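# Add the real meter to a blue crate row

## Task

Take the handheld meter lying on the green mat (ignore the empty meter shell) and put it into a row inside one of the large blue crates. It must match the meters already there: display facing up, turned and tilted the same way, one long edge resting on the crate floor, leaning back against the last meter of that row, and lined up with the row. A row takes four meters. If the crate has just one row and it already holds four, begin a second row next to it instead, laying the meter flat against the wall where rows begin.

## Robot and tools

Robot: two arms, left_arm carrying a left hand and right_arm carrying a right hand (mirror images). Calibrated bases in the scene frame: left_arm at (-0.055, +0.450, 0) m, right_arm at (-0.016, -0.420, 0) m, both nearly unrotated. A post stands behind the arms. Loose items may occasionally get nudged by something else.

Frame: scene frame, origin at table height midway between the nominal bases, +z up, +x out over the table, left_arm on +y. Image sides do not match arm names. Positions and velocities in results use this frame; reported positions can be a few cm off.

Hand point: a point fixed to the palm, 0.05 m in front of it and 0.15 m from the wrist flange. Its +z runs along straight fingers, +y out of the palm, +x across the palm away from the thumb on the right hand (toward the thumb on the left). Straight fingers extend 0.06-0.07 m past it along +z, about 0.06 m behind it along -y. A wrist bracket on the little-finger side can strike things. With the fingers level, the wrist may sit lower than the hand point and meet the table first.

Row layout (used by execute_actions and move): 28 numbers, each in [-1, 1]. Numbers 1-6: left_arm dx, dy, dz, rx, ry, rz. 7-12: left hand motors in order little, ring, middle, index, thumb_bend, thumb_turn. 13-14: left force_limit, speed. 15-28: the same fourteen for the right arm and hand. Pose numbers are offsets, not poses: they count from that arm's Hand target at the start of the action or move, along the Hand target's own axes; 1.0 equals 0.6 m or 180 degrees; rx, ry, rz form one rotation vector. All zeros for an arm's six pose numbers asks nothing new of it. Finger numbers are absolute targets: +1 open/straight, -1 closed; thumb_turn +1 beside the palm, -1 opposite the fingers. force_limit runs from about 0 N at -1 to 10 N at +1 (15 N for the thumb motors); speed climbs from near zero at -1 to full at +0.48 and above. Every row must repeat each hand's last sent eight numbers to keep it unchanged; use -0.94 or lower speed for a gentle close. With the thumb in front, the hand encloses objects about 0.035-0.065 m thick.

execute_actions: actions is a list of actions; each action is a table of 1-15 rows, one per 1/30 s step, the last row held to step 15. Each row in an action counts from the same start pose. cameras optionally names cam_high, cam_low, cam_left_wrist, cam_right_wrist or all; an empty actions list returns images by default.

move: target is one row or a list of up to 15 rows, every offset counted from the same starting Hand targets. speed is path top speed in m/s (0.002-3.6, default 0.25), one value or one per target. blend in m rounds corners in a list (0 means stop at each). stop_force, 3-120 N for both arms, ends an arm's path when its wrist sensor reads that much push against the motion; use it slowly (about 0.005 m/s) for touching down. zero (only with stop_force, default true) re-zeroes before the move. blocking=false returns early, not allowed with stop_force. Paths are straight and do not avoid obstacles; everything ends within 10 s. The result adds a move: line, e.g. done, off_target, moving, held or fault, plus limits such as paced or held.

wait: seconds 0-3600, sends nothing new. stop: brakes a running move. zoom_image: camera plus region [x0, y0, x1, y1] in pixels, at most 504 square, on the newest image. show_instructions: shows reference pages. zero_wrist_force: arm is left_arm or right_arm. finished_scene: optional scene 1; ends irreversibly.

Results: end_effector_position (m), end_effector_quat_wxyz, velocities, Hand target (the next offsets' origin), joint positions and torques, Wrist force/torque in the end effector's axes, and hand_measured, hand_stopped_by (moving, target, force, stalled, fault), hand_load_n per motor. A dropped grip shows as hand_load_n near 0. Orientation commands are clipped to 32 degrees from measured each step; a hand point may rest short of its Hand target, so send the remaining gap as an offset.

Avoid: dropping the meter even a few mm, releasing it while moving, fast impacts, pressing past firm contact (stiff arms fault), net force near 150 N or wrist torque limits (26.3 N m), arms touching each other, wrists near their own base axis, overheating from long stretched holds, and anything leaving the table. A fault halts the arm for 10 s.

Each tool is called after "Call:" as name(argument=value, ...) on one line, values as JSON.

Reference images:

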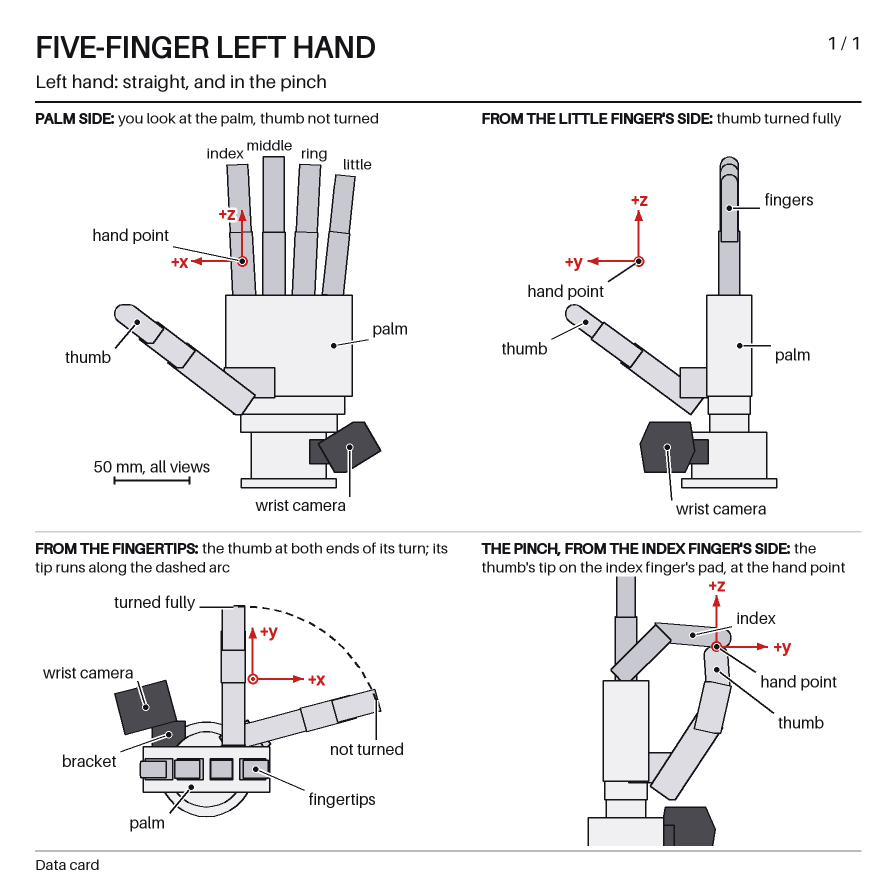

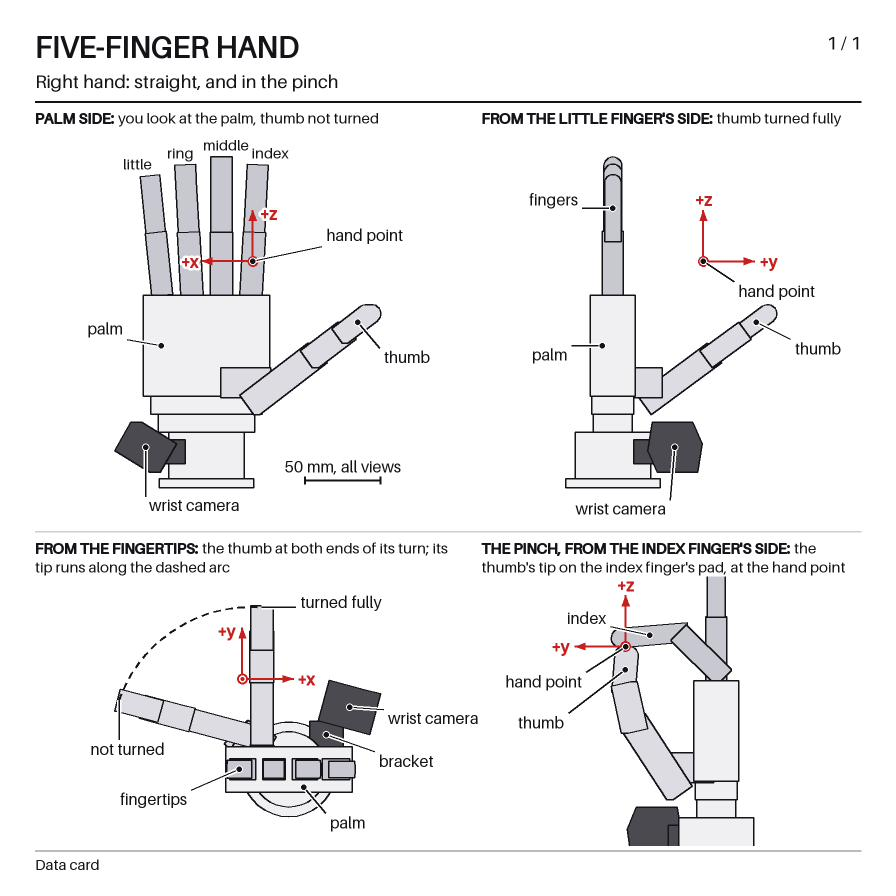

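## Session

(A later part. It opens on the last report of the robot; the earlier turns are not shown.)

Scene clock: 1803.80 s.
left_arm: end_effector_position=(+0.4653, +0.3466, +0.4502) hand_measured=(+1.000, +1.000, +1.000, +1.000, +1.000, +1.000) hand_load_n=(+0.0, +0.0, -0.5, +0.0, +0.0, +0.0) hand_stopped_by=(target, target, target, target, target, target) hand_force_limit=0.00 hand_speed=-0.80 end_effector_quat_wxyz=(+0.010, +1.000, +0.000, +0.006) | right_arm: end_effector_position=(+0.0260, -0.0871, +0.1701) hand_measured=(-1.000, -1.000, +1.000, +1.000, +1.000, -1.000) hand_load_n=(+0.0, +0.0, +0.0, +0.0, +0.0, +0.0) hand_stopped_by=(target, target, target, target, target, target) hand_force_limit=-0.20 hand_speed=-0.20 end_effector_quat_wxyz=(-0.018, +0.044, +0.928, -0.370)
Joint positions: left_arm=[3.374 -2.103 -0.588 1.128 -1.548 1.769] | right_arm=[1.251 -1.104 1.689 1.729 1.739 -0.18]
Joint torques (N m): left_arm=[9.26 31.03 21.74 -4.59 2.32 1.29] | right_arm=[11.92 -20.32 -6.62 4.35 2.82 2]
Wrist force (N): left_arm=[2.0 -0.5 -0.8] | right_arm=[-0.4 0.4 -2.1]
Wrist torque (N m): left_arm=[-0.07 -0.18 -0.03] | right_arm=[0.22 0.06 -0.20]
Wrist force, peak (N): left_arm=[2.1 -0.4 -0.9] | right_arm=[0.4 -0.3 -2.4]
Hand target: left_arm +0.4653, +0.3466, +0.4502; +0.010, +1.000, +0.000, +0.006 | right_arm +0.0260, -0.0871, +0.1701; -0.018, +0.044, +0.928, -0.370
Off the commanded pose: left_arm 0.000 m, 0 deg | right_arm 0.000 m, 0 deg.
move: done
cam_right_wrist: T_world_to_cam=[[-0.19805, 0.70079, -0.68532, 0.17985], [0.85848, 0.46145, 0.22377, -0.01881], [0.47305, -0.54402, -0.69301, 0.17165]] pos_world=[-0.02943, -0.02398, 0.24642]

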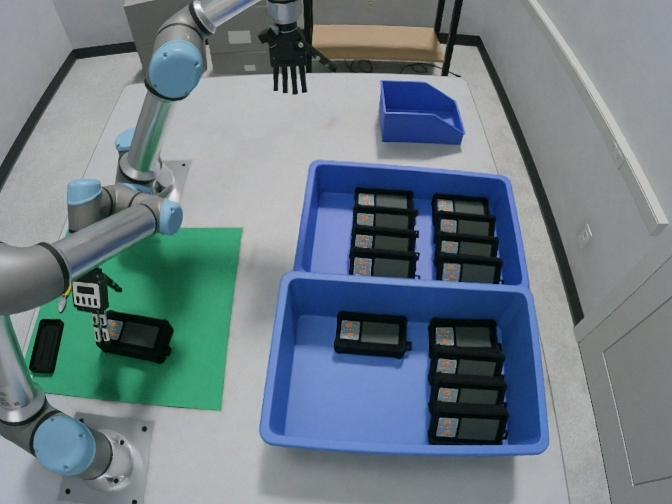

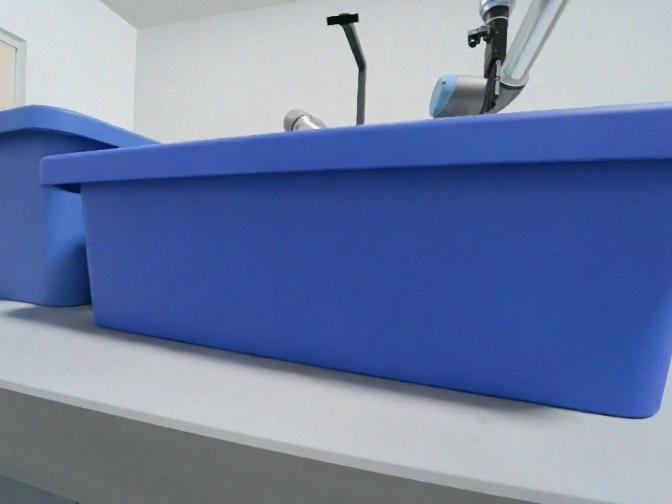

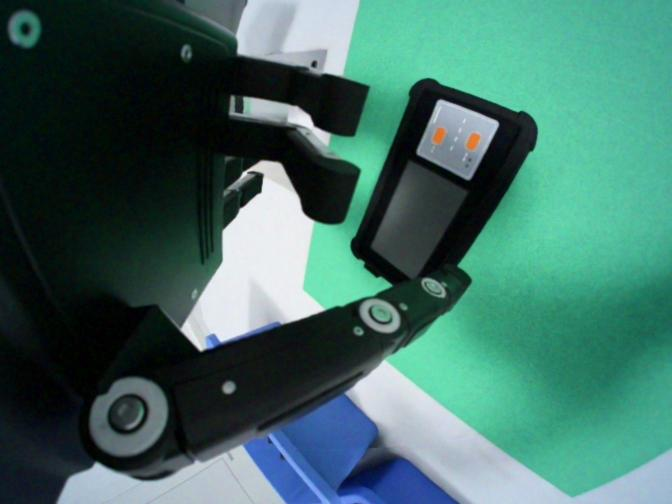

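Call:
move(target=[0,0,0,0,0,0,1,1,1,1,1,1,0,-0.8,0.0002,0.1132,0.1112,0,0,0,-1,-1,1,1,1,-1,-0.2,-0.2], speed=0.08, cameras=["cam_high", "cam_right_wrist"])

Call:
zoom_image(camera="cam_right_wrist", region=[260, 20, 600, 320])

Call:
zoom_image(camera="cam_high", region=[60, 260, 200, 380])

Scene clock: 1903.50 s.
left_arm: end_effector_position=(+0.4653, +0.3466, +0.4502) hand_measured=(+1.000, +1.000, +1.000, +1.000, +1.000, +1.000) hand_load_n=(+0.0, +0.0, +0.0, +0.0, +0.0, +0.0) hand_stopped_by=(target, target, target, target, target, target) hand_force_limit=0.00 hand_speed=-0.80 end_effector_quat_wxyz=(+0.010, +1.000, +0.000, +0.006) | right_arm: end_effector_position=(+0.0261, -0.0837, +0.0750) hand_measured=(-1.000, -1.000, +1.000, +1.000, +1.000, -1.000) hand_load_n=(+0.0, +0.0, +0.0, +0.0, +0.0, +0.0) hand_stopped_by=(target, target, target, target, target, target) hand_force_limit=-0.20 hand_speed=-0.20 end_effector_quat_wxyz=(-0.018, +0.044, +0.928, -0.370)
Joint positions: left_arm=[3.374 -2.103 -0.588 1.128 -1.548 1.769] | right_arm=[1.253 -0.954 1.745 1.524 1.737 -0.179]
Joint torques (N m): left_arm=[9.48 31.03 22.32 -4.38 2.48 1.35] | right_arm=[12.8 -22.97 -4.37 1.25 -1.89 1.82]
Wrist force (N): left_arm=[1.8 -0.3 -0.8] | right_arm=[0.1 0.5 -2.4]
Wrist torque (N m): left_arm=[-0.04 -0.13 -0.05] | right_arm=[0.22 0.00 -0.13]
Wrist force, peak (N): left_arm=[2.2 -0.3 -0.8] | right_arm=[0.0 0.9 -2.3]
Hand target: left_arm +0.4653, +0.3466, +0.4502; +0.010, +1.000, +0.000, +0.006 | right_arm +0.0261, -0.0837, +0.0749; -0.018, +0.044, +0.928, -0.370
Off the commanded pose: left_arm 0.000 m, 0 deg | right_arm 0.000 m, 0 deg.
move: done
cam_right_wrist: T_world_to_cam=[[-0.19801, 0.70062, -0.68551, 0.11234], [0.85839, 0.4616, 0.22383, 0.0008], [0.47325, -0.54412, -0.6928, 0.10751]] pos_world=[-0.02933, -0.02058, 0.15132]

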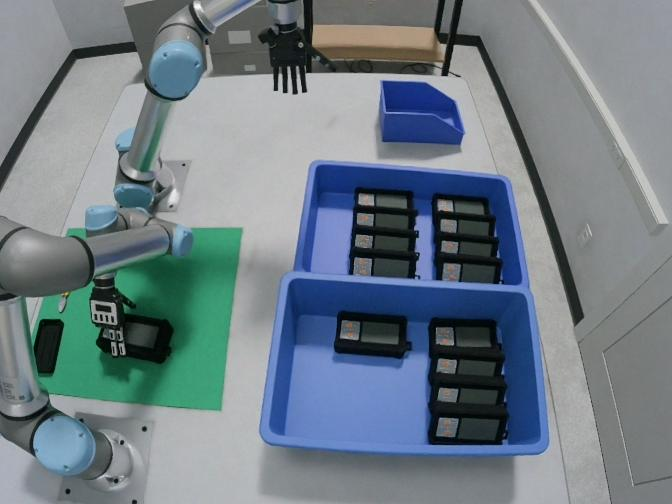

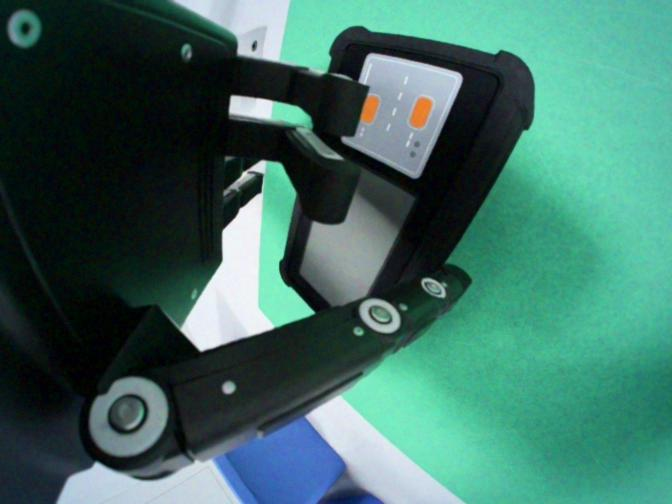

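Scaled by 1.482 from the camera's image (finer frame: 960x720).

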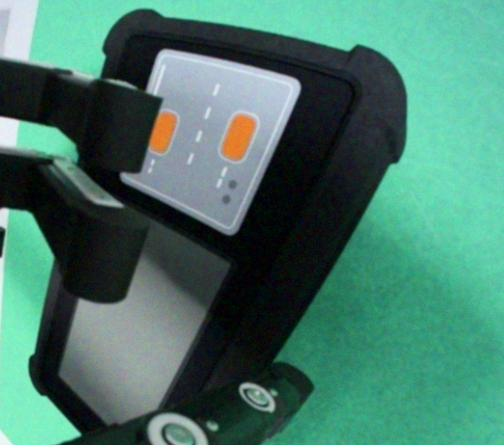

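Scaled by 3.600 from the camera's image (finer frame: 960x720).

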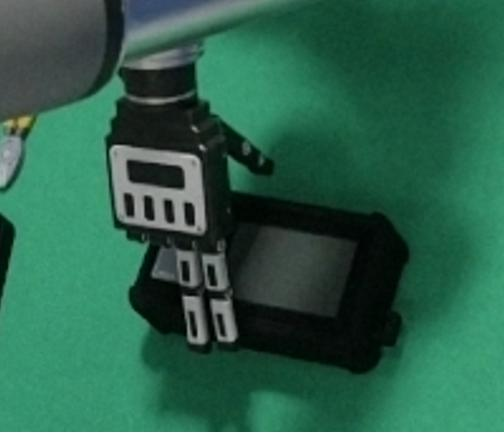

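Call:
move(target=[0,0,0,0,0,0,1,1,1,1,1,1,0,-0.8,-0.0024,0.0215,0.0230,0,0,0,-1,-1,1,1,1,-1,-0.2,-0.2], speed=0.03, stop_force=8, cameras=["cam_high", "cam_right_wrist"])

Call:
zoom_image(camera="cam_right_wrist", region=[260, 20, 600, 320])

Call:
zoom_image(camera="cam_high", region=[60, 260, 200, 380])

Scene clock: 2003.53 s.
left_arm: end_effector_position=(+0.4653, +0.3466, +0.4502) hand_measured=(+1.000, +1.000, +1.000, +1.000, +1.000, +1.000) hand_load_n=(-0.5, +0.0, +0.0, +0.0, +0.0, +0.0) hand_stopped_by=(target, target, target, target, target, target) hand_force_limit=0.00 hand_speed=-0.80 end_effector_quat_wxyz=(+0.010, +1.000, +0.000, +0.006) | right_arm: end_effector_position=(+0.0276, -0.0840, +0.0560) hand_measured=(-1.000, -1.000, +1.000, +1.000, +1.000, -1.000) hand_load_n=(+0.0, +0.0, +0.0, +0.0, +0.0, +0.0) hand_stopped_by=(target, target, target, target, target, target) hand_force_limit=-0.20 hand_speed=-0.20 end_effector_quat_wxyz=(-0.018, +0.044, +0.928, -0.370)
Joint positions: left_arm=[3.374 -2.103 -0.588 1.128 -1.548 1.769] | right_arm=[1.25 -0.921 1.752 1.484 1.74 -0.181]
Joint torques (N m): left_arm=[8.68 31.47 22.09 -4.45 2.27 1.28] | right_arm=[-13.15 -23.6 -3.79 1.29 2.43 -1.5]
Wrist force (N): left_arm=[1.7 -0.1 -0.7] | right_arm=[0.2 0.4 -2.3]
Wrist torque (N m): left_arm=[-0.02 -0.12 -0.06] | right_arm=[0.20 -0.02 0.07]
Wrist force, peak (N): left_arm=[2.1 -0.3 -0.9] | right_arm=[-0.3 0.4 -2.5]
Hand target: left_arm +0.4653, +0.3466, +0.4502; +0.010, +1.000, +0.000, +0.006 | right_arm +0.0276, -0.0840, +0.0560; -0.018, +0.044, +0.928, -0.370
Off the commanded pose: left_arm 0.000 m, 0 deg | right_arm 0.000 m, 0 deg.
move: done
cam_right_wrist: T_world_to_cam=[[-0.19801, 0.70062, -0.68551, 0.09982], [0.85839, 0.4616, 0.22383, 0.00391], [0.47325, -0.54412, -0.6928, 0.09348]] pos_world=[-0.02783, -0.02088, 0.13232]

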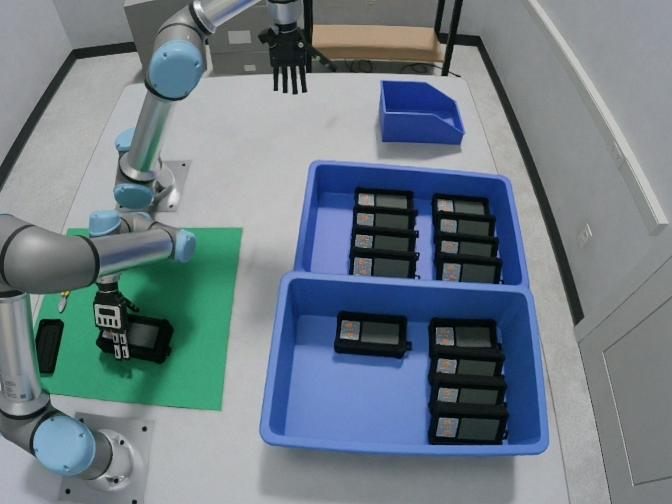

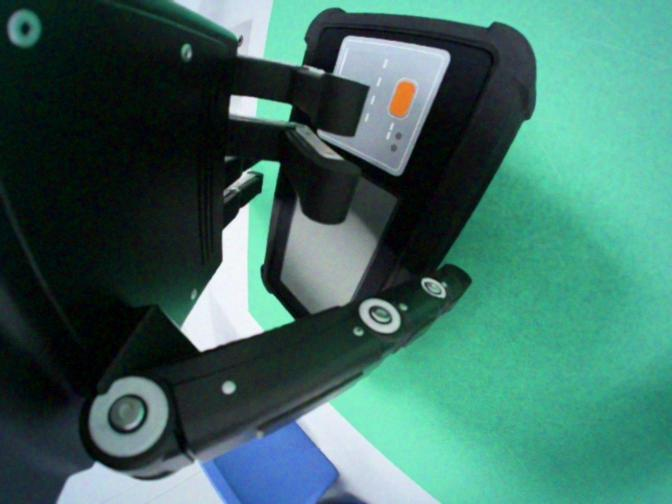

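Scaled by 1.482 from the camera's image (finer frame: 960x720).

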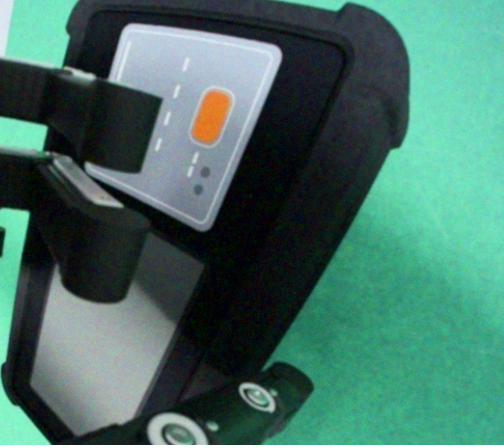

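Scaled by 3.600 from the camera's image (finer frame: 960x720).

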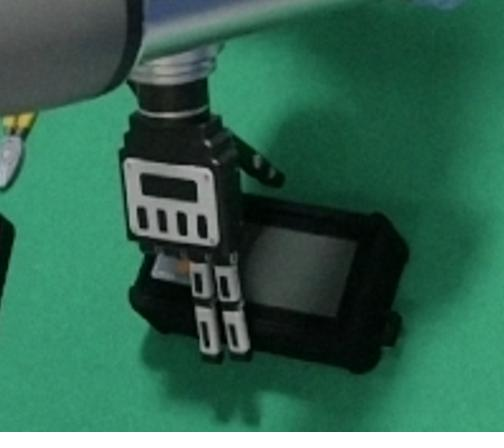

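Call:
move(target=[0,0,0,0,0,0,1,1,1,1,1,1,0,-0.8,0,0,0,0,0,0,-1,-1,0.4,0.4,1,-1,-0.2,-0.92], cameras=["cam_high", "cam_right_wrist"])

Call:
zoom_image(camera="cam_right_wrist", region=[260, 20, 600, 320])

Call:
zoom_image(camera="cam_high", region=[60, 260, 200, 380])

Scene clock: 2017.73 s.
left_arm: end_effector_position=(+0.4653, +0.3466, +0.4502) hand_measured=(+1.000, +1.000, +1.000, +1.000, +1.000, +1.000) hand_load_n=(+0.0, +0.5, +0.0, +0.0, +0.0, +0.0) hand_stopped_by=(target, target, target, target, target, target) hand_force_limit=0.00 hand_speed=-0.80 end_effector_quat_wxyz=(+0.010, +1.000, +0.000, +0.006) | right_arm: end_effector_position=(+0.0276, -0.0840, +0.0560) hand_measured=(-1.000, -1.000, +0.778, +0.786, +1.000, -1.000) hand_load_n=(+0.0, +0.0, +4.5, +4.5, +0.0, +0.0) hand_stopped_by=(target, target, force, force, target, target) hand_force_limit=-0.20 hand_speed=-0.92 end_effector_quat_wxyz=(-0.018, +0.044, +0.928, -0.370)
Joint positions: left_arm=[3.374 -2.103 -0.588 1.128 -1.548 1.769] | right_arm=[1.25 -0.921 1.752 1.484 1.74 -0.181]
Joint torques (N m): left_arm=[9.42 30.81 22.03 -4.36 2.43 1.24] | right_arm=[-13.01 -24.26 -9.83 1.65 1.62 -1.59]
Wrist force (N): left_arm=[1.8 -0.5 -0.8] | right_arm=[0.1 -9.5 2.5]
Wrist torque (N m): left_arm=[-0.08 -0.14 -0.04] | right_arm=[-0.16 -0.10 -0.03]
Wrist force, peak (N): left_arm=[2.0 -0.6 -1.0] | right_arm=[0.2 -9.8 2.3]
Hand target: left_arm +0.4653, +0.3466, +0.4502; +0.010, +1.000, +0.000, +0.006 | right_arm +0.0276, -0.0840, +0.0560; -0.018, +0.044, +0.928, -0.370
Off the commanded pose: left_arm 0.000 m, 0 deg | right_arm 0.000 m, 0 deg.
move: done
cam_right_wrist: T_world_to_cam=[[-0.198, 0.70051, -0.68563, 0.09984], [0.85838, 0.46164, 0.22376, 0.00391], [0.47326, -0.54423, -0.69271, 0.09346]] pos_world=[-0.02783, -0.02088, 0.13232]

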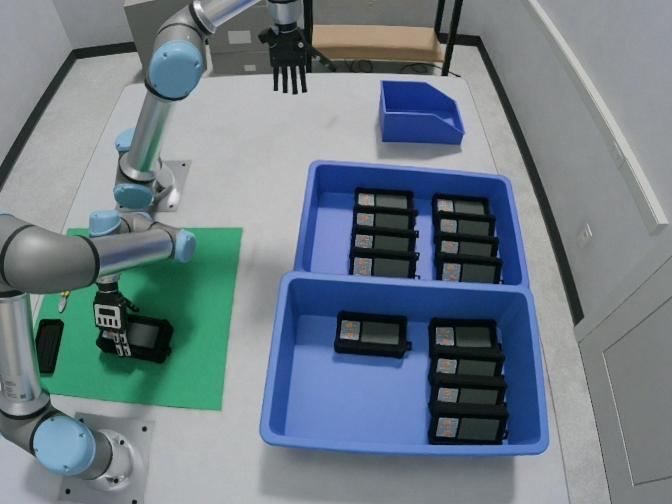

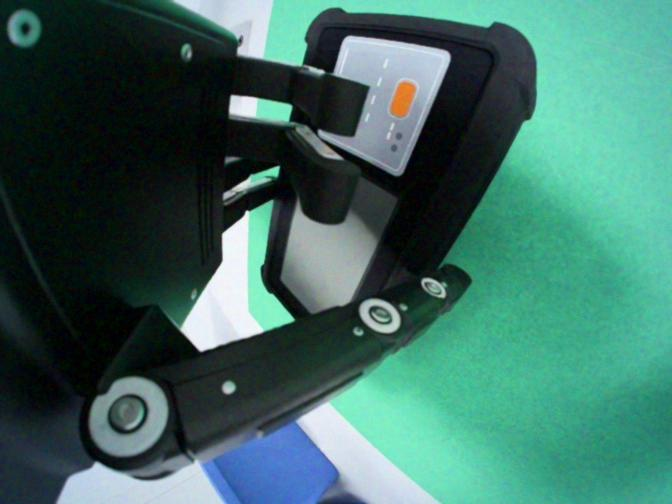

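Scaled by 1.482 from the camera's image (finer frame: 960x720).

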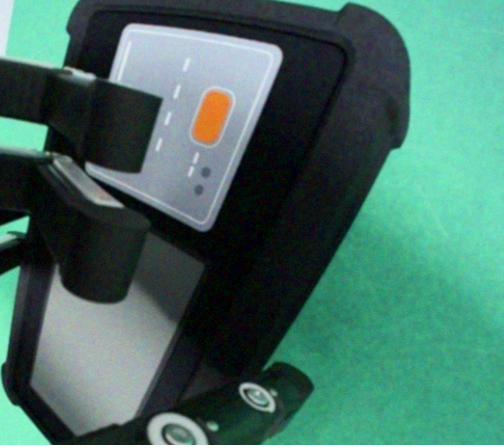

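Scaled by 3.600 from the camera's image (finer frame: 960x720).

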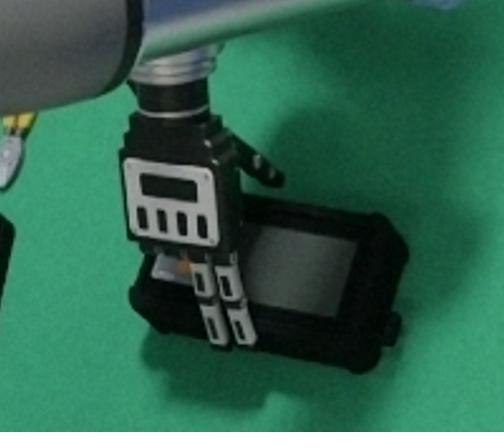

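Call:
move(target=[0,0,0,0,0,0,1,1,1,1,1,1,0,-0.8,0,0,0,0,0,0,-1,-1,1,1,1,-1,-0.2,-0.7])

Call:
move(target=[0,0,0,0,0,0,1,1,1,1,1,1,0,-0.8,0,-0.0242,0.0229,0,0,0,-1,-1,1,1,1,-1,-0.2,-0.7], speed=0.006, stop_force=3.5, cameras=["cam_high", "cam_right_wrist"])

Call:
zoom_image(camera="cam_high", region=[60, 260, 200, 380])

Scene clock: 2048.53 s.
left_arm: end_effector_position=(+0.4653, +0.3466, +0.4502) hand_measured=(+1.000, +1.000, +1.000, +1.000, +1.000, +1.000) hand_load_n=(+0.0, +0.0, +0.0, +0.0, +0.0, +0.0) hand_stopped_by=(target, target, target, target, target, target) hand_force_limit=0.00 hand_speed=-0.80 end_effector_quat_wxyz=(+0.010, +1.000, +0.000, +0.006) | right_arm: end_effector_position=(+0.0276, -0.0840, +0.0560) hand_measured=(-1.000, -1.000, +1.000, +1.000, +1.000, -1.000) hand_load_n=(+0.0, +0.0, +0.0, +0.0, +0.0, +0.0) hand_stopped_by=(target, target, target, target, target, target) hand_force_limit=-0.20 hand_speed=-0.70 end_effector_quat_wxyz=(-0.018, +0.044, +0.928, -0.370)
Joint positions: left_arm=[3.374 -2.103 -0.588 1.128 -1.548 1.769] | right_arm=[1.25 -0.921 1.752 1.484 1.74 -0.181]
Joint torques (N m): left_arm=[8.91 30.32 21.95 -4.17 2.34 1.43] | right_arm=[-11.7 -29.71 -9.86 2.15 -1.82 -1.45]
Wrist force (N): left_arm=[1.9 -0.3 -0.7] | right_arm=[0.1 0.7 -2.0]
Wrist torque (N m): left_arm=[-0.05 -0.15 -0.05] | right_arm=[0.25 0.00 0.07]
Wrist force, peak (N): left_arm=[2.1 -0.4 -0.9] | right_arm=[0.1 -10.0 2.5]
Hand target: left_arm +0.4653, +0.3466, +0.4502; +0.010, +1.000, +0.000, +0.006 | right_arm +0.0276, -0.0840, +0.0560; -0.018, +0.044, +0.928, -0.370
Off the commanded pose: left_arm 0.000 m, 0 deg | right_arm 0.000 m, 0 deg.
move: done

Scene clock: 2051.37 s.
left_arm: end_effector_position=(+0.4653, +0.3466, +0.4502) hand_measured=(+1.000, +1.000, +1.000, +1.000, +1.000, +1.000) hand_load_n=(+0.0, +0.0, +0.0, +0.0, +0.0, +0.0) hand_stopped_by=(target, target, target, target, target, target) hand_force_limit=0.00 hand_speed=-0.80 end_effector_quat_wxyz=(+0.010, +1.000, +0.000, +0.006) | right_arm: end_effector_position=(+0.0266, -0.0942, +0.0560) hand_measured=(-1.000, -1.000, +1.000, +1.000, +1.000, -1.000) hand_load_n=(+0.0, +0.0, +0.0, +0.0, +0.5, +0.0) hand_stopped_by=(target, target, target, target, target, target) hand_force_limit=-0.20 hand_speed=-0.70 end_effector_quat_wxyz=(-0.018, +0.044, +0.928, -0.370)
Joint positions: left_arm=[3.374 -2.103 -0.588 1.128 -1.548 1.769] | right_arm=[1.245 -0.938 1.785 1.467 1.743 -0.185]
Joint torques (N m): left_arm=[9.36 30.99 21.79 -4.42 2.35 1.33] | right_arm=[11.87 -22.38 -15.01 4.56 -1.54 1.62]
Wrist force (N): left_arm=[2.0 -0.4 -0.8] | right_arm=[0.1 2.3 -4.3]
Wrist torque (N m): left_arm=[-0.06 -0.16 -0.04] | right_arm=[0.28 0.06 0.09]
Wrist force, peak (N): left_arm=[2.1 -0.4 -0.8] | right_arm=[0.2 5.5 -5.2]
Hand target: left_arm +0.4653, +0.3466, +0.4502; +0.010, +1.000, +0.000, +0.006 | right_arm +0.0266, -0.0942, +0.0560; -0.018, +0.044, +0.928, -0.370 (not the last commanded pose)
Off the commanded pose: left_arm 0.000 m, 0 deg | right_arm 0.010 m, 0 deg.
move: contact (right_arm)
cam_right_wrist: T_world_to_cam=[[-0.19801, 0.70062, -0.68551, 0.10677], [0.85839, 0.4616, 0.22383, 0.00947], [0.47325, -0.54412, -0.6928, 0.0884]] pos_world=[-0.02883, -0.03108, 0.13232]

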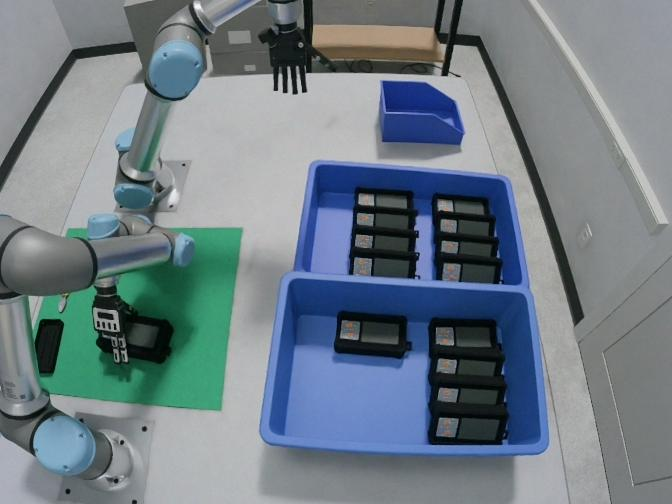

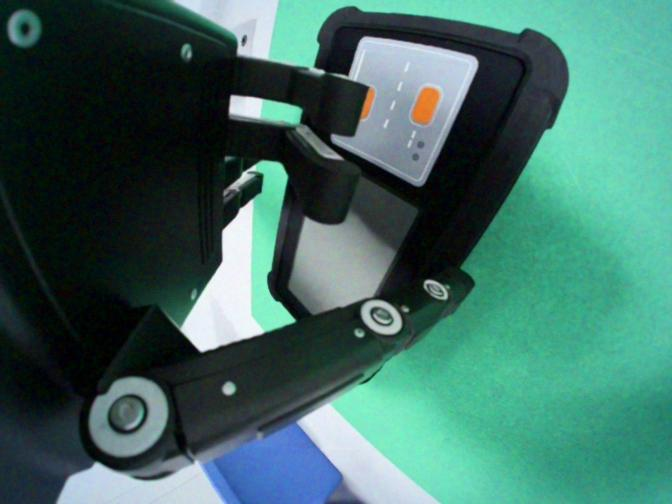

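Scaled by 3.600 from the camera's image (finer frame: 960x720).

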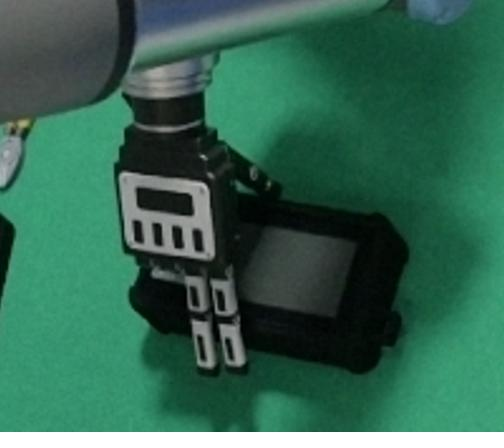

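Call:
move(target=[0,0,0,0,0,0,1,1,1,1,1,1,0,-0.8,0,0.0058,0.0037,0,0,0,-1,-1,1,1,1,-1,-0.2,-0.7], speed=0.01)

Call:
move(target=[0,0,0,0,0,0,1,1,1,1,1,1,0,-0.8,0,0,0,0,0,0,-1,-1,0.3,0.3,1,-1,0.0,-0.92], cameras=["cam_high", "cam_right_wrist"])

Call:
zoom_image(camera="cam_high", region=[60, 260, 200, 380])

Scene clock: 2089.27 s.
left_arm: end_effector_position=(+0.4653, +0.3466, +0.4502) hand_measured=(+1.000, +1.000, +1.000, +1.000, +1.000, +1.000) hand_load_n=(+0.0, +0.0, +0.0, +0.0, +0.0, +0.0) hand_stopped_by=(target, target, target, target, target, target) hand_force_limit=0.00 hand_speed=-0.80 end_effector_quat_wxyz=(+0.010, +1.000, +0.000, +0.006) | right_arm: end_effector_position=(+0.0267, -0.0932, +0.0521) hand_measured=(-1.000, -1.000, +1.000, +1.000, +1.000, -1.000) hand_load_n=(+0.0, +0.0, +0.0, -0.5, +1.0, +0.0) hand_stopped_by=(target, target, target, target, target, target) hand_force_limit=-0.20 hand_speed=-0.70 end_effector_quat_wxyz=(-0.018, +0.044, +0.928, -0.370)
Joint positions: left_arm=[3.374 -2.103 -0.588 1.128 -1.548 1.769] | right_arm=[1.245 -0.93 1.783 1.46 1.743 -0.185]
Joint torques (N m): left_arm=[8.63 30 21.76 -4.19 2.46 1.31] | right_arm=[12.66 -18.16 -11.31 0.95 -1.88 1.76]
Wrist force (N): left_arm=[1.7 -0.5 -0.8] | right_arm=[-0.5 1.2 -17.1]
Wrist torque (N m): left_arm=[-0.07 -0.12 -0.04] | right_arm=[0.06 0.34 -0.01]
Wrist force, peak (N): left_arm=[2.0 -0.7 -0.9] | right_arm=[-1.5 -3.8 -19.4]
Hand target: left_arm +0.4653, +0.3466, +0.4502; +0.010, +1.000, +0.000, +0.006 | right_arm +0.0267, -0.0932, +0.0520; -0.018, +0.044, +0.928, -0.370
Off the commanded pose: left_arm 0.000 m, 0 deg | right_arm 0.000 m, 0 deg.
move: done

Scene clock: 2091.03 s.
left_arm: end_effector_position=(+0.4653, +0.3466, +0.4502) hand_measured=(+1.000, +1.000, +1.000, +1.000, +1.000, +1.000) hand_load_n=(+0.0, +0.0, +0.0, +0.0, +0.0, +0.0) hand_stopped_by=(target, target, target, target, target, target) hand_force_limit=0.00 hand_speed=-0.80 end_effector_quat_wxyz=(+0.010, +1.000, +0.000, +0.006) | right_arm: end_effector_position=(+0.0267, -0.0932, +0.0520) hand_measured=(-1.000, -1.000, +0.666, +0.674, +1.000, -1.000) hand_load_n=(+0.5, +0.0, +5.0, +6.0, +1.0, +0.5) hand_stopped_by=(target, target, force, force, target, target) hand_force_limit=0.00 hand_speed=-0.92 end_effector_quat_wxyz=(-0.018, +0.044, +0.928, -0.370)
Joint positions: left_arm=[3.374 -2.103 -0.588 1.128 -1.548 1.769] | right_arm=[1.245 -0.929 1.783 1.46 1.743 -0.185]
Joint torques (N m): left_arm=[9.36 31.27 21.09 -4.22 2.38 1.19] | right_arm=[12.91 -19.9 -10.46 0.95 -1.9 1.24]
Wrist force (N): left_arm=[1.6 -0.5 -0.7] | right_arm=[-1.7 -10.5 -10.3]
Wrist torque (N m): left_arm=[-0.08 -0.11 -0.05] | right_arm=[-0.52 0.30 -0.20]
Wrist force, peak (N): left_arm=[2.1 -0.4 -0.7] | right_arm=[-0.7 0.9 -17.8]
Hand target: left_arm +0.4653, +0.3466, +0.4502; +0.010, +1.000, +0.000, +0.006 | right_arm +0.0267, -0.0932, +0.0520; -0.018, +0.044, +0.928, -0.370
Off the commanded pose: left_arm 0.000 m, 0 deg | right_arm 0.000 m, 0 deg.
move: done
cam_right_wrist: T_world_to_cam=[[-0.19801, 0.70062, -0.68551, 0.10335], [0.85839, 0.4616, 0.22383, 0.00982], [0.47325, -0.54412, -0.6928, 0.08613]] pos_world=[-0.02873, -0.03008, 0.12832]

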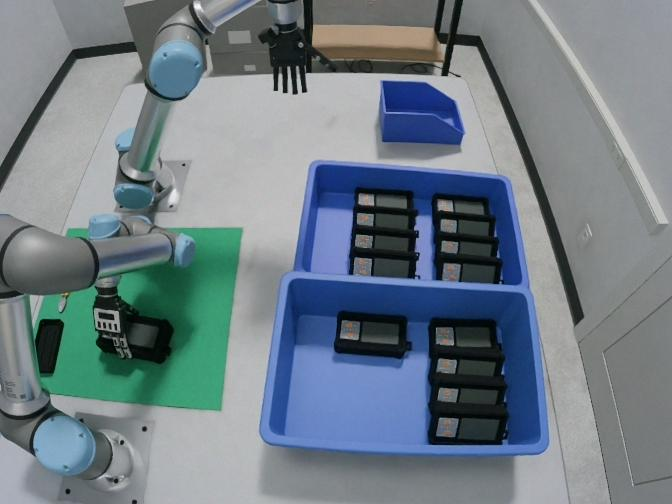

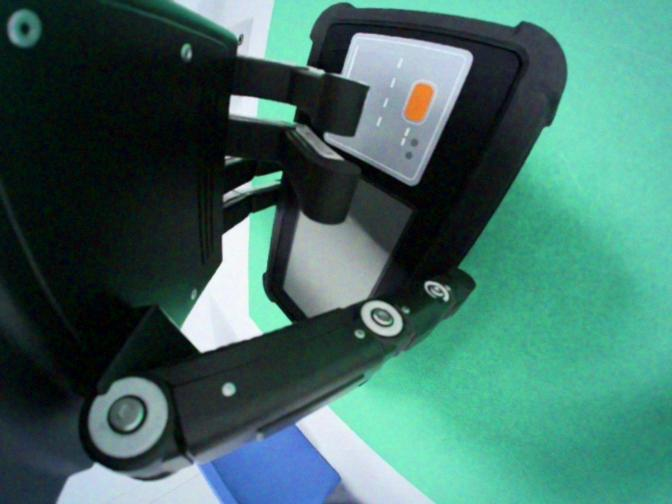

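Scaled by 3.600 from the camera's image (finer frame: 960x720).

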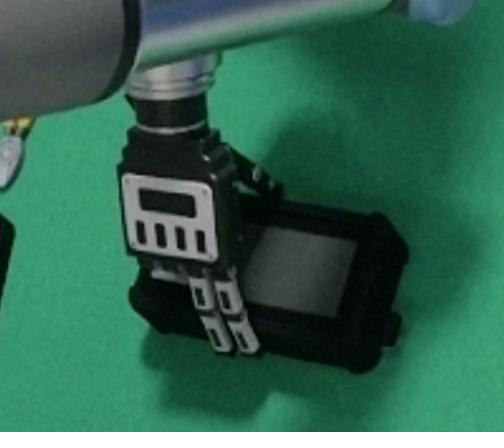

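Call:
move(target=[0,0,0,0,0,0,1,1,1,1,1,1,0,-0.8,0,0,0,0,0,0,-1,-1,1,1,1,-1,0.0,-0.7])

Call:
move(target=[0,0,0,0,0,0,1,1,1,1,1,1,0,-0.8,0,0.0072,-0.0089,0,0,0,-1,-1,1,1,1,-1,0.0,-0.7], speed=0.02, cameras=["cam_right_wrist"])

Scene clock: 2111.27 s.
left_arm: end_effector_position=(+0.4653, +0.3466, +0.4502) hand_measured=(+1.000, +1.000, +1.000, +1.000, +1.000, +1.000) hand_load_n=(+0.0, +0.0, +0.0, +0.5, +0.0, +0.0) hand_stopped_by=(target, target, target, target, target, target) hand_force_limit=0.00 hand_speed=-0.80 end_effector_quat_wxyz=(+0.010, +1.000, +0.000, +0.006) | right_arm: end_effector_position=(+0.0267, -0.0932, +0.0520) hand_measured=(-1.000, -1.000, +1.000, +1.000, +1.000, -1.000) hand_load_n=(+0.0, +0.0, +0.0, +0.0, +1.0, +0.0) hand_stopped_by=(target, target, target, target, target, target) hand_force_limit=0.00 hand_speed=-0.70 end_effector_quat_wxyz=(-0.018, +0.044, +0.928, -0.370)
Joint positions: left_arm=[3.374 -2.103 -0.588 1.128 -1.548 1.769] | right_arm=[1.245 -0.929 1.783 1.46 1.743 -0.185]
Joint torques (N m): left_arm=[8.96 30.77 22.16 -4.2 2.47 1.3] | right_arm=[12.74 -34.81 -10.41 1.13 -1.95 -1.21]
Wrist force (N): left_arm=[1.8 -0.6 -0.9] | right_arm=[-0.9 0.6 -17.8]
Wrist torque (N m): left_arm=[-0.08 -0.15 -0.04] | right_arm=[0.02 0.41 -0.07]
Wrist force, peak (N): left_arm=[2.0 -0.5 -0.9] | right_arm=[-0.9 0.6 -18.0]
Hand target: left_arm +0.4653, +0.3466, +0.4502; +0.010, +1.000, +0.000, +0.006 | right_arm +0.0267, -0.0932, +0.0520; -0.018, +0.044, +0.928, -0.370
Off the commanded pose: left_arm 0.000 m, 0 deg | right_arm 0.000 m, 0 deg.
move: done

Scene clock: 2112.00 s.
left_arm: end_effector_position=(+0.4653, +0.3466, +0.4502) hand_measured=(+1.000, +1.000, +1.000, +1.000, +1.000, +1.000) hand_load_n=(+0.0, +0.0, +0.0, +0.0, -0.5, +0.0) hand_stopped_by=(target, target, target, target, target, target) hand_force_limit=0.00 hand_speed=-0.80 end_effector_quat_wxyz=(+0.010, +1.000, +0.000, +0.006) | right_arm: end_effector_position=(+0.0273, -0.0865, +0.0529) hand_measured=(-1.000, -1.000, +1.000, +1.000, +1.000, -1.000) hand_load_n=(+0.0, +0.5, +0.0, +0.0, -0.5, +0.0) hand_stopped_by=(target, target, target, target, target, target) hand_force_limit=0.00 hand_speed=-0.70 end_effector_quat_wxyz=(-0.018, +0.044, +0.928, -0.370)
Joint positions: left_arm=[3.374 -2.103 -0.588 1.128 -1.548 1.769] | right_arm=[1.249 -0.92 1.761 1.473 1.741 -0.182]
Joint torques (N m): left_arm=[7.91 30.51 21.98 -4.14 2.35 1.28] | right_arm=[12.79 -24 -16.38 4.14 -1.91 1.94]
Wrist force (N): left_arm=[1.7 -0.4 -0.7] | right_arm=[-0.1 0.3 -2.2]
Wrist torque (N m): left_arm=[-0.06 -0.12 -0.05] | right_arm=[0.14 0.02 -0.14]
Wrist force, peak (N): left_arm=[2.0 -0.4 -1.0] | right_arm=[-0.5 0.4 -18.2]
Hand target: left_arm +0.4653, +0.3466, +0.4502; +0.010, +1.000, +0.000, +0.006 | right_arm +0.0273, -0.0864, +0.0529; -0.018, +0.044, +0.928, -0.370
Off the commanded pose: left_arm 0.000 m, 0 deg | right_arm 0.000 m, 0 deg.
move: done
cam_right_wrist: T_world_to_cam=[[-0.19801, 0.70062, -0.68551, 0.09939], [0.85839, 0.4616, 0.22383, 0.00601], [0.47325, -0.54412, -0.6928, 0.09011]] pos_world=[-0.02813, -0.02338, 0.12922]

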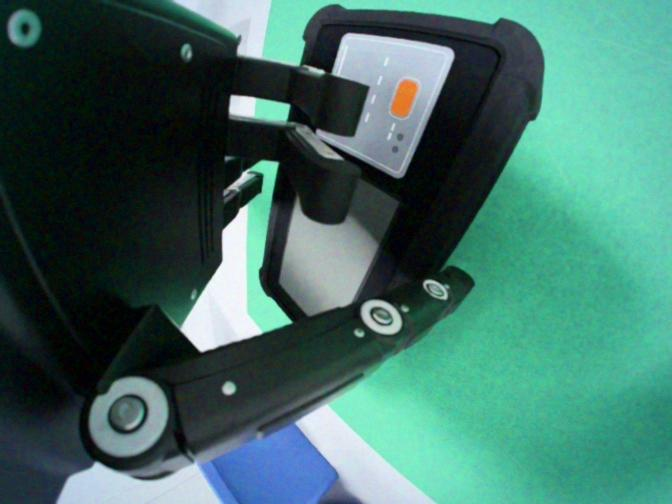

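Call:
move(target=[0,0,0,0,0,0,1,1,1,1,1,1,0,-0.8,0,0.0034,0.0036,0,0,0,-1,-1,1,1,1,-1,0.0,-0.7], speed=0.02)

Call:
move(target=[0,0,0,0,0,0,1,1,1,1,1,1,0,-0.8,0,-0.0181,0.0172,0,0,0,-1,-1,1,1,1,-1,0.0,-0.7], speed=0.006, stop_force=3, cameras=["cam_right_wrist"])

Scene clock: 2127.17 s.
left_arm: end_effector_position=(+0.4653, +0.3466, +0.4502) hand_measured=(+1.000, +1.000, +1.000, +1.000, +1.000, +1.000) hand_load_n=(+0.0, +0.0, +0.0, +0.0, +0.0, +0.0) hand_stopped_by=(target, target, target, target, target, target) hand_force_limit=0.00 hand_speed=-0.80 end_effector_quat_wxyz=(+0.010, +1.000, +0.000, +0.006) | right_arm: end_effector_position=(+0.0273, -0.0864, +0.0500) hand_measured=(-1.000, -1.000, +1.000, +1.000, +1.000, -1.000) hand_load_n=(+0.0, +0.0, +0.0, +0.0, +0.0, +0.0) hand_stopped_by=(target, target, target, target, target, target) hand_force_limit=0.00 hand_speed=-0.70 end_effector_quat_wxyz=(-0.018, +0.044, +0.928, -0.370)
Joint positions: left_arm=[3.374 -2.103 -0.588 1.128 -1.548 1.769] | right_arm=[1.249 -0.915 1.762 1.467 1.74 -0.182]
Joint torques (N m): left_arm=[8.66 31.16 21.62 -4.2 2.39 1.24] | right_arm=[12.57 -23.1 -4.03 1.37 -1.89 1.84]
Wrist force (N): left_arm=[1.7 -0.3 -0.8] | right_arm=[-0.1 -0.1 -2.3]
Wrist torque (N m): left_arm=[-0.04 -0.13 -0.05] | right_arm=[0.11 0.02 -0.15]
Wrist force, peak (N): left_arm=[2.0 -0.6 -1.1] | right_arm=[-0.1 -0.3 -2.4]
Hand target: left_arm +0.4653, +0.3466, +0.4502; +0.010, +1.000, +0.000, +0.006 | right_arm +0.0273, -0.0864, +0.0500; -0.018, +0.044, +0.928, -0.370
Off the commanded pose: left_arm 0.000 m, 0 deg | right_arm 0.000 m, 0 deg.
move: done

Scene clock: 2129.17 s.
left_arm: end_effector_position=(+0.4653, +0.3466, +0.4502) hand_measured=(+1.000, +1.000, +1.000, +1.000, +1.000, +1.000) hand_load_n=(+0.0, +0.0, +0.0, +0.0, +0.0, +0.0) hand_stopped_by=(target, target, target, target, target, target) hand_force_limit=0.00 hand_speed=-0.80 end_effector_quat_wxyz=(+0.010, +1.000, +0.000, +0.006) | right_arm: end_effector_position=(+0.0268, -0.0920, +0.0500) hand_measured=(-1.000, -1.000, +1.000, +1.000, +1.000, -1.000) hand_load_n=(+0.0, +0.5, +0.0, +0.0, +0.5, +0.0) hand_stopped_by=(target, target, target, target, target, target) hand_force_limit=0.00 hand_speed=-0.70 end_effector_quat_wxyz=(-0.018, +0.044, +0.928, -0.370)
Joint positions: left_arm=[3.374 -2.103 -0.588 1.128 -1.548 1.769] | right_arm=[1.246 -0.924 1.78 1.458 1.743 -0.184]
Joint torques (N m): left_arm=[8.12 31.35 21.91 -4.03 2.26 1.27] | right_arm=[11.54 -23.19 -15.17 4.68 -1.26 1.64]
Wrist force (N): left_arm=[1.8 -0.3 -0.9] | right_arm=[0.4 2.8 -3.5]
Wrist torque (N m): left_arm=[-0.04 -0.14 -0.05] | right_arm=[0.29 0.00 0.11]
Wrist force, peak (N): left_arm=[2.0 -0.5 -0.9] | right_arm=[0.6 5.3 -4.9]
Hand target: left_arm +0.4653, +0.3466, +0.4502; +0.010, +1.000, +0.000, +0.006 | right_arm +0.0268, -0.0920, +0.0500; -0.018, +0.044, +0.928, -0.370 (not the last commanded pose)
Off the commanded pose: left_arm 0.000 m, 0 deg | right_arm 0.009 m, 0 deg.
move: contact (right_arm)
cam_right_wrist: T_world_to_cam=[[-0.19795, 0.70065, -0.6855, 0.10109], [0.8584, 0.46155, 0.22387, 0.00957], [0.47325, -0.54412, -0.6928, 0.0854]] pos_world=[-0.02863, -0.02878, 0.12632]

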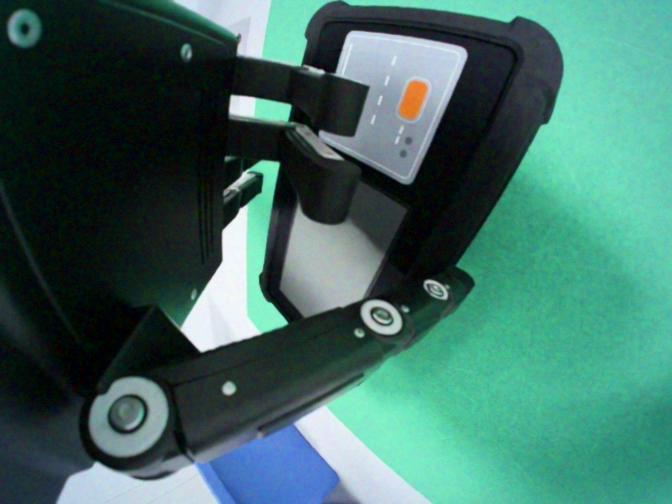

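Call:
move(target=[0,0,0,0,0,0,1,1,1,1,1,1,0,-0.8,0,0,0,0,0,0,-1,-1,0.3,0.3,1,-1,0.2,-0.94], cameras=["cam_right_wrist"])

Scene clock: 2138.20 s.
left_arm: end_effector_position=(+0.4653, +0.3466, +0.4502) hand_measured=(+1.000, +1.000, +1.000, +1.000, +1.000, +1.000) hand_load_n=(+0.0, +0.0, +0.0, +0.0, +0.0, +0.0) hand_stopped_by=(target, target, target, target, target, target) hand_force_limit=0.00 hand_speed=-0.80 end_effector_quat_wxyz=(+0.010, +1.000, +0.000, +0.006) | right_arm: end_effector_position=(+0.0268, -0.0920, +0.0500) hand_measured=(-1.000, -1.000, +0.692, +0.704, +1.000, -1.000) hand_load_n=(+0.0, +0.0, +6.0, +6.0, +0.5, +0.0) hand_stopped_by=(target, target, force, force, target, target) hand_force_limit=0.20 hand_speed=-0.94 end_effector_quat_wxyz=(-0.018, +0.044, +0.928, -0.370)
Joint positions: left_arm=[3.374 -2.103 -0.588 1.128 -1.548 1.769] | right_arm=[1.246 -0.924 1.78 1.458 1.743 -0.184]
Joint torques (N m): left_arm=[9.12 31.32 20.98 -3.97 2.45 1.18] | right_arm=[12.61 -25.09 -14.57 1.81 -1.47 1.68]
Wrist force (N): left_arm=[1.7 -0.4 -0.7] | right_arm=[-0.1 -7.6 2.5]
Wrist torque (N m): left_arm=[-0.07 -0.12 -0.05] | right_arm=[-0.01 -0.09 -0.01]
Wrist force, peak (N): left_arm=[2.1 -0.5 -0.8] | right_arm=[-0.1 -7.7 2.8]
Hand target: left_arm +0.4653, +0.3466, +0.4502; +0.010, +1.000, +0.000, +0.006 | right_arm +0.0268, -0.0920, +0.0500; -0.018, +0.044, +0.928, -0.370
Off the commanded pose: left_arm 0.000 m, 0 deg | right_arm 0.000 m, 0 deg.
move: done
cam_right_wrist: T_world_to_cam=[[-0.19797, 0.70058, -0.68556, 0.10109], [0.85841, 0.46157, 0.2238, 0.00959], [0.47322, -0.54419, -0.69276, 0.08539]] pos_world=[-0.02863, -0.02878, 0.12632]

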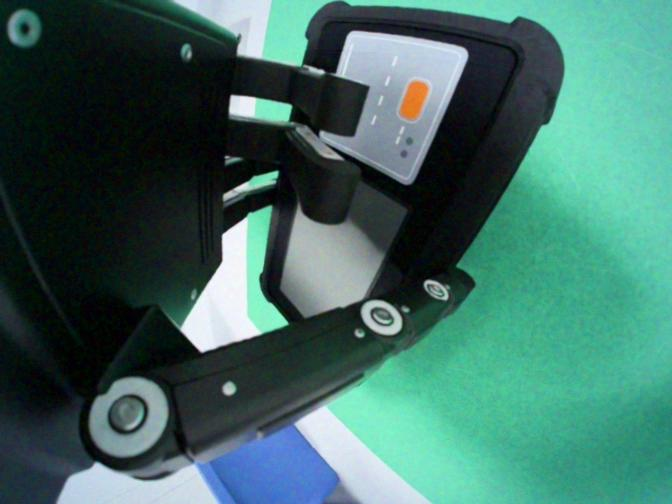

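Call:
move(target=[0,0,0,0,0,0,1,1,1,1,1,1,0,-0.8,0,-0.0012,0.00115,0,0,0,-1,-1,0.3,0.3,1,-1,0.2,-0.94], speed=0.005)

Scene clock: 2151.40 s.
left_arm: end_effector_position=(+0.4653, +0.3466, +0.4502) hand_measured=(+1.000, +1.000, +1.000, +1.000, +1.000, +1.000) hand_load_n=(+0.0, +0.0, +0.0, -0.5, +0.0, +0.0) hand_stopped_by=(target, target, target, target, target, target) hand_force_limit=0.00 hand_speed=-0.80 end_effector_quat_wxyz=(+0.010, +1.000, +0.000, +0.006) | right_arm: end_effector_position=(+0.0267, -0.0929, +0.0500) hand_measured=(-1.000, -1.000, +0.692, +0.704, +1.000, -1.000) hand_load_n=(+0.0, +0.0, +3.0, +3.5, +1.0, +0.5) hand_stopped_by=(target, target, force, force, target, target) hand_force_limit=0.20 hand_speed=-0.94 end_effector_quat_wxyz=(-0.018, +0.044, +0.928, -0.370)
Joint positions: left_arm=[3.374 -2.103 -0.588 1.128 -1.548 1.769] | right_arm=[1.245 -0.925 1.783 1.456 1.743 -0.185]
Joint torques (N m): left_arm=[8.25 31.8 22.03 -4.07 2.3 1.25] | right_arm=[-12.62 -44.3 1.1 0.56 2.16 -1.65]
Wrist force (N): left_arm=[1.8 -0.3 -0.9] | right_arm=[-1.3 1.4 -16.8]
Wrist torque (N m): left_arm=[-0.04 -0.14 -0.05] | right_arm=[0.76 0.29 0.07]
Wrist force, peak (N): left_arm=[2.1 -0.4 -0.7] | right_arm=[-1.3 1.4 -16.8]
Hand target: left_arm +0.4653, +0.3466, +0.4502; +0.010, +1.000, +0.000, +0.006 | right_arm +0.0267, -0.0929, +0.0499; -0.018, +0.044, +0.928, -0.370
Off the commanded pose: left_arm 0.000 m, 0 deg | right_arm 0.000 m, 0 deg.
move: done

Call:
move(target=[0,0,0,0,0,0,1,1,1,1,1,1,0,-0.8,0,0.0006,-0.0006,0,0,0,-1,-1,0.3,0.3,1,-1,0.2,-0.94], speed=0.005)

Call:
move(target=[0,0,0,0,0,0,1,1,1,1,1,1,0,-0.8,0,0,0,0,0,0,-1,-1,0.28,0.28,1,-1,0.4,-0.94])

Scene clock: 2180.87 s.
left_arm: end_effector_position=(+0.4653, +0.3466, +0.4502) hand_measured=(+1.000, +1.000, +1.000, +1.000, +1.000, +1.000) hand_load_n=(+0.0, +0.0, +0.0, +0.0, +0.0, +0.0) hand_stopped_by=(target, target, target, target, target, target) hand_force_limit=0.00 hand_speed=-0.80 end_effector_quat_wxyz=(+0.010, +1.000, +0.000, +0.006) | right_arm: end_effector_position=(+0.0268, -0.0925, +0.0500) hand_measured=(-1.000, -1.000, +0.692, +0.704, +1.000, -1.000) hand_load_n=(+0.0, +0.0, +4.5, +4.5, +1.0, +0.0) hand_stopped_by=(target, target, force, force, target, target) hand_force_limit=0.20 hand_speed=-0.94 end_effector_quat_wxyz=(-0.018, +0.044, +0.928, -0.370)
Joint positions: left_arm=[3.374 -2.103 -0.588 1.128 -1.548 1.769] | right_arm=[1.245 -0.924 1.781 1.457 1.743 -0.184]
Joint torques (N m): left_arm=[8.81 31.45 21.6 -4.16 2.39 1.29] | right_arm=[12.68 -21.79 -15.57 3.26 -1.55 1.83]
Wrist force (N): left_arm=[1.8 -0.4 -0.8] | right_arm=[1.9 -2.4 -7.2]
Wrist torque (N m): left_arm=[-0.07 -0.14 -0.04] | right_arm=[0.37 0.08 0.10]
Wrist force, peak (N): left_arm=[2.1 -0.5 -0.9] | right_arm=[-0.5 2.1 -18.6]
Hand target: left_arm +0.4653, +0.3466, +0.4502; +0.010, +1.000, +0.000, +0.006 | right_arm +0.0267, -0.0924, +0.0500; -0.018, +0.044, +0.928, -0.370
Off the commanded pose: left_arm 0.000 m, 0 deg | right_arm 0.000 m, 0 deg.
move: done

Scene clock: 2181.37 s.
left_arm: end_effector_position=(+0.4653, +0.3466, +0.4502) hand_measured=(+1.000, +1.000, +1.000, +1.000, +1.000, +1.000) hand_load_n=(+0.0, +0.0, +0.0, +0.0, +0.0, +0.0) hand_stopped_by=(target, target, target, target, target, target) hand_force_limit=0.00 hand_speed=-0.80 end_effector_quat_wxyz=(+0.010, +1.000, +0.000, +0.006) | right_arm: end_effector_position=(+0.0267, -0.0925, +0.0500) hand_measured=(-1.000, -1.000, +0.678, +0.688, +1.000, -1.000) hand_load_n=(+0.0, +0.0, +7.5, +7.5, +1.0, +0.0) hand_stopped_by=(target, target, force, force, target, target) hand_force_limit=0.40 hand_speed=-0.94 end_effector_quat_wxyz=(-0.018, +0.044, +0.928, -0.370)
Joint positions: left_arm=[3.374 -2.103 -0.588 1.128 -1.548 1.769] | right_arm=[1.246 -0.924 1.781 1.457 1.743 -0.184]
Joint torques (N m): left_arm=[8.77 31.39 22.42 -3.92 2.33 1.3] | right_arm=[12.56 -23.41 -17.05 0.6 -1.78 1.54]
Wrist force (N): left_arm=[1.8 -0.3 -1.0] | right_arm=[0.1 -6.9 -2.9]
Wrist torque (N m): left_arm=[-0.04 -0.14 -0.05] | right_arm=[0.32 0.02 -0.03]
Wrist force, peak (N): left_arm=[2.0 -0.3 -0.8] | right_arm=[1.6 -2.4 -7.3]
Hand target: left_arm +0.4653, +0.3466, +0.4502; +0.010, +1.000, +0.000, +0.006 | right_arm +0.0267, -0.0924, +0.0500; -0.018, +0.044, +0.928, -0.370
Off the commanded pose: left_arm 0.000 m, 0 deg | right_arm 0.000 m, 0 deg.
move: done


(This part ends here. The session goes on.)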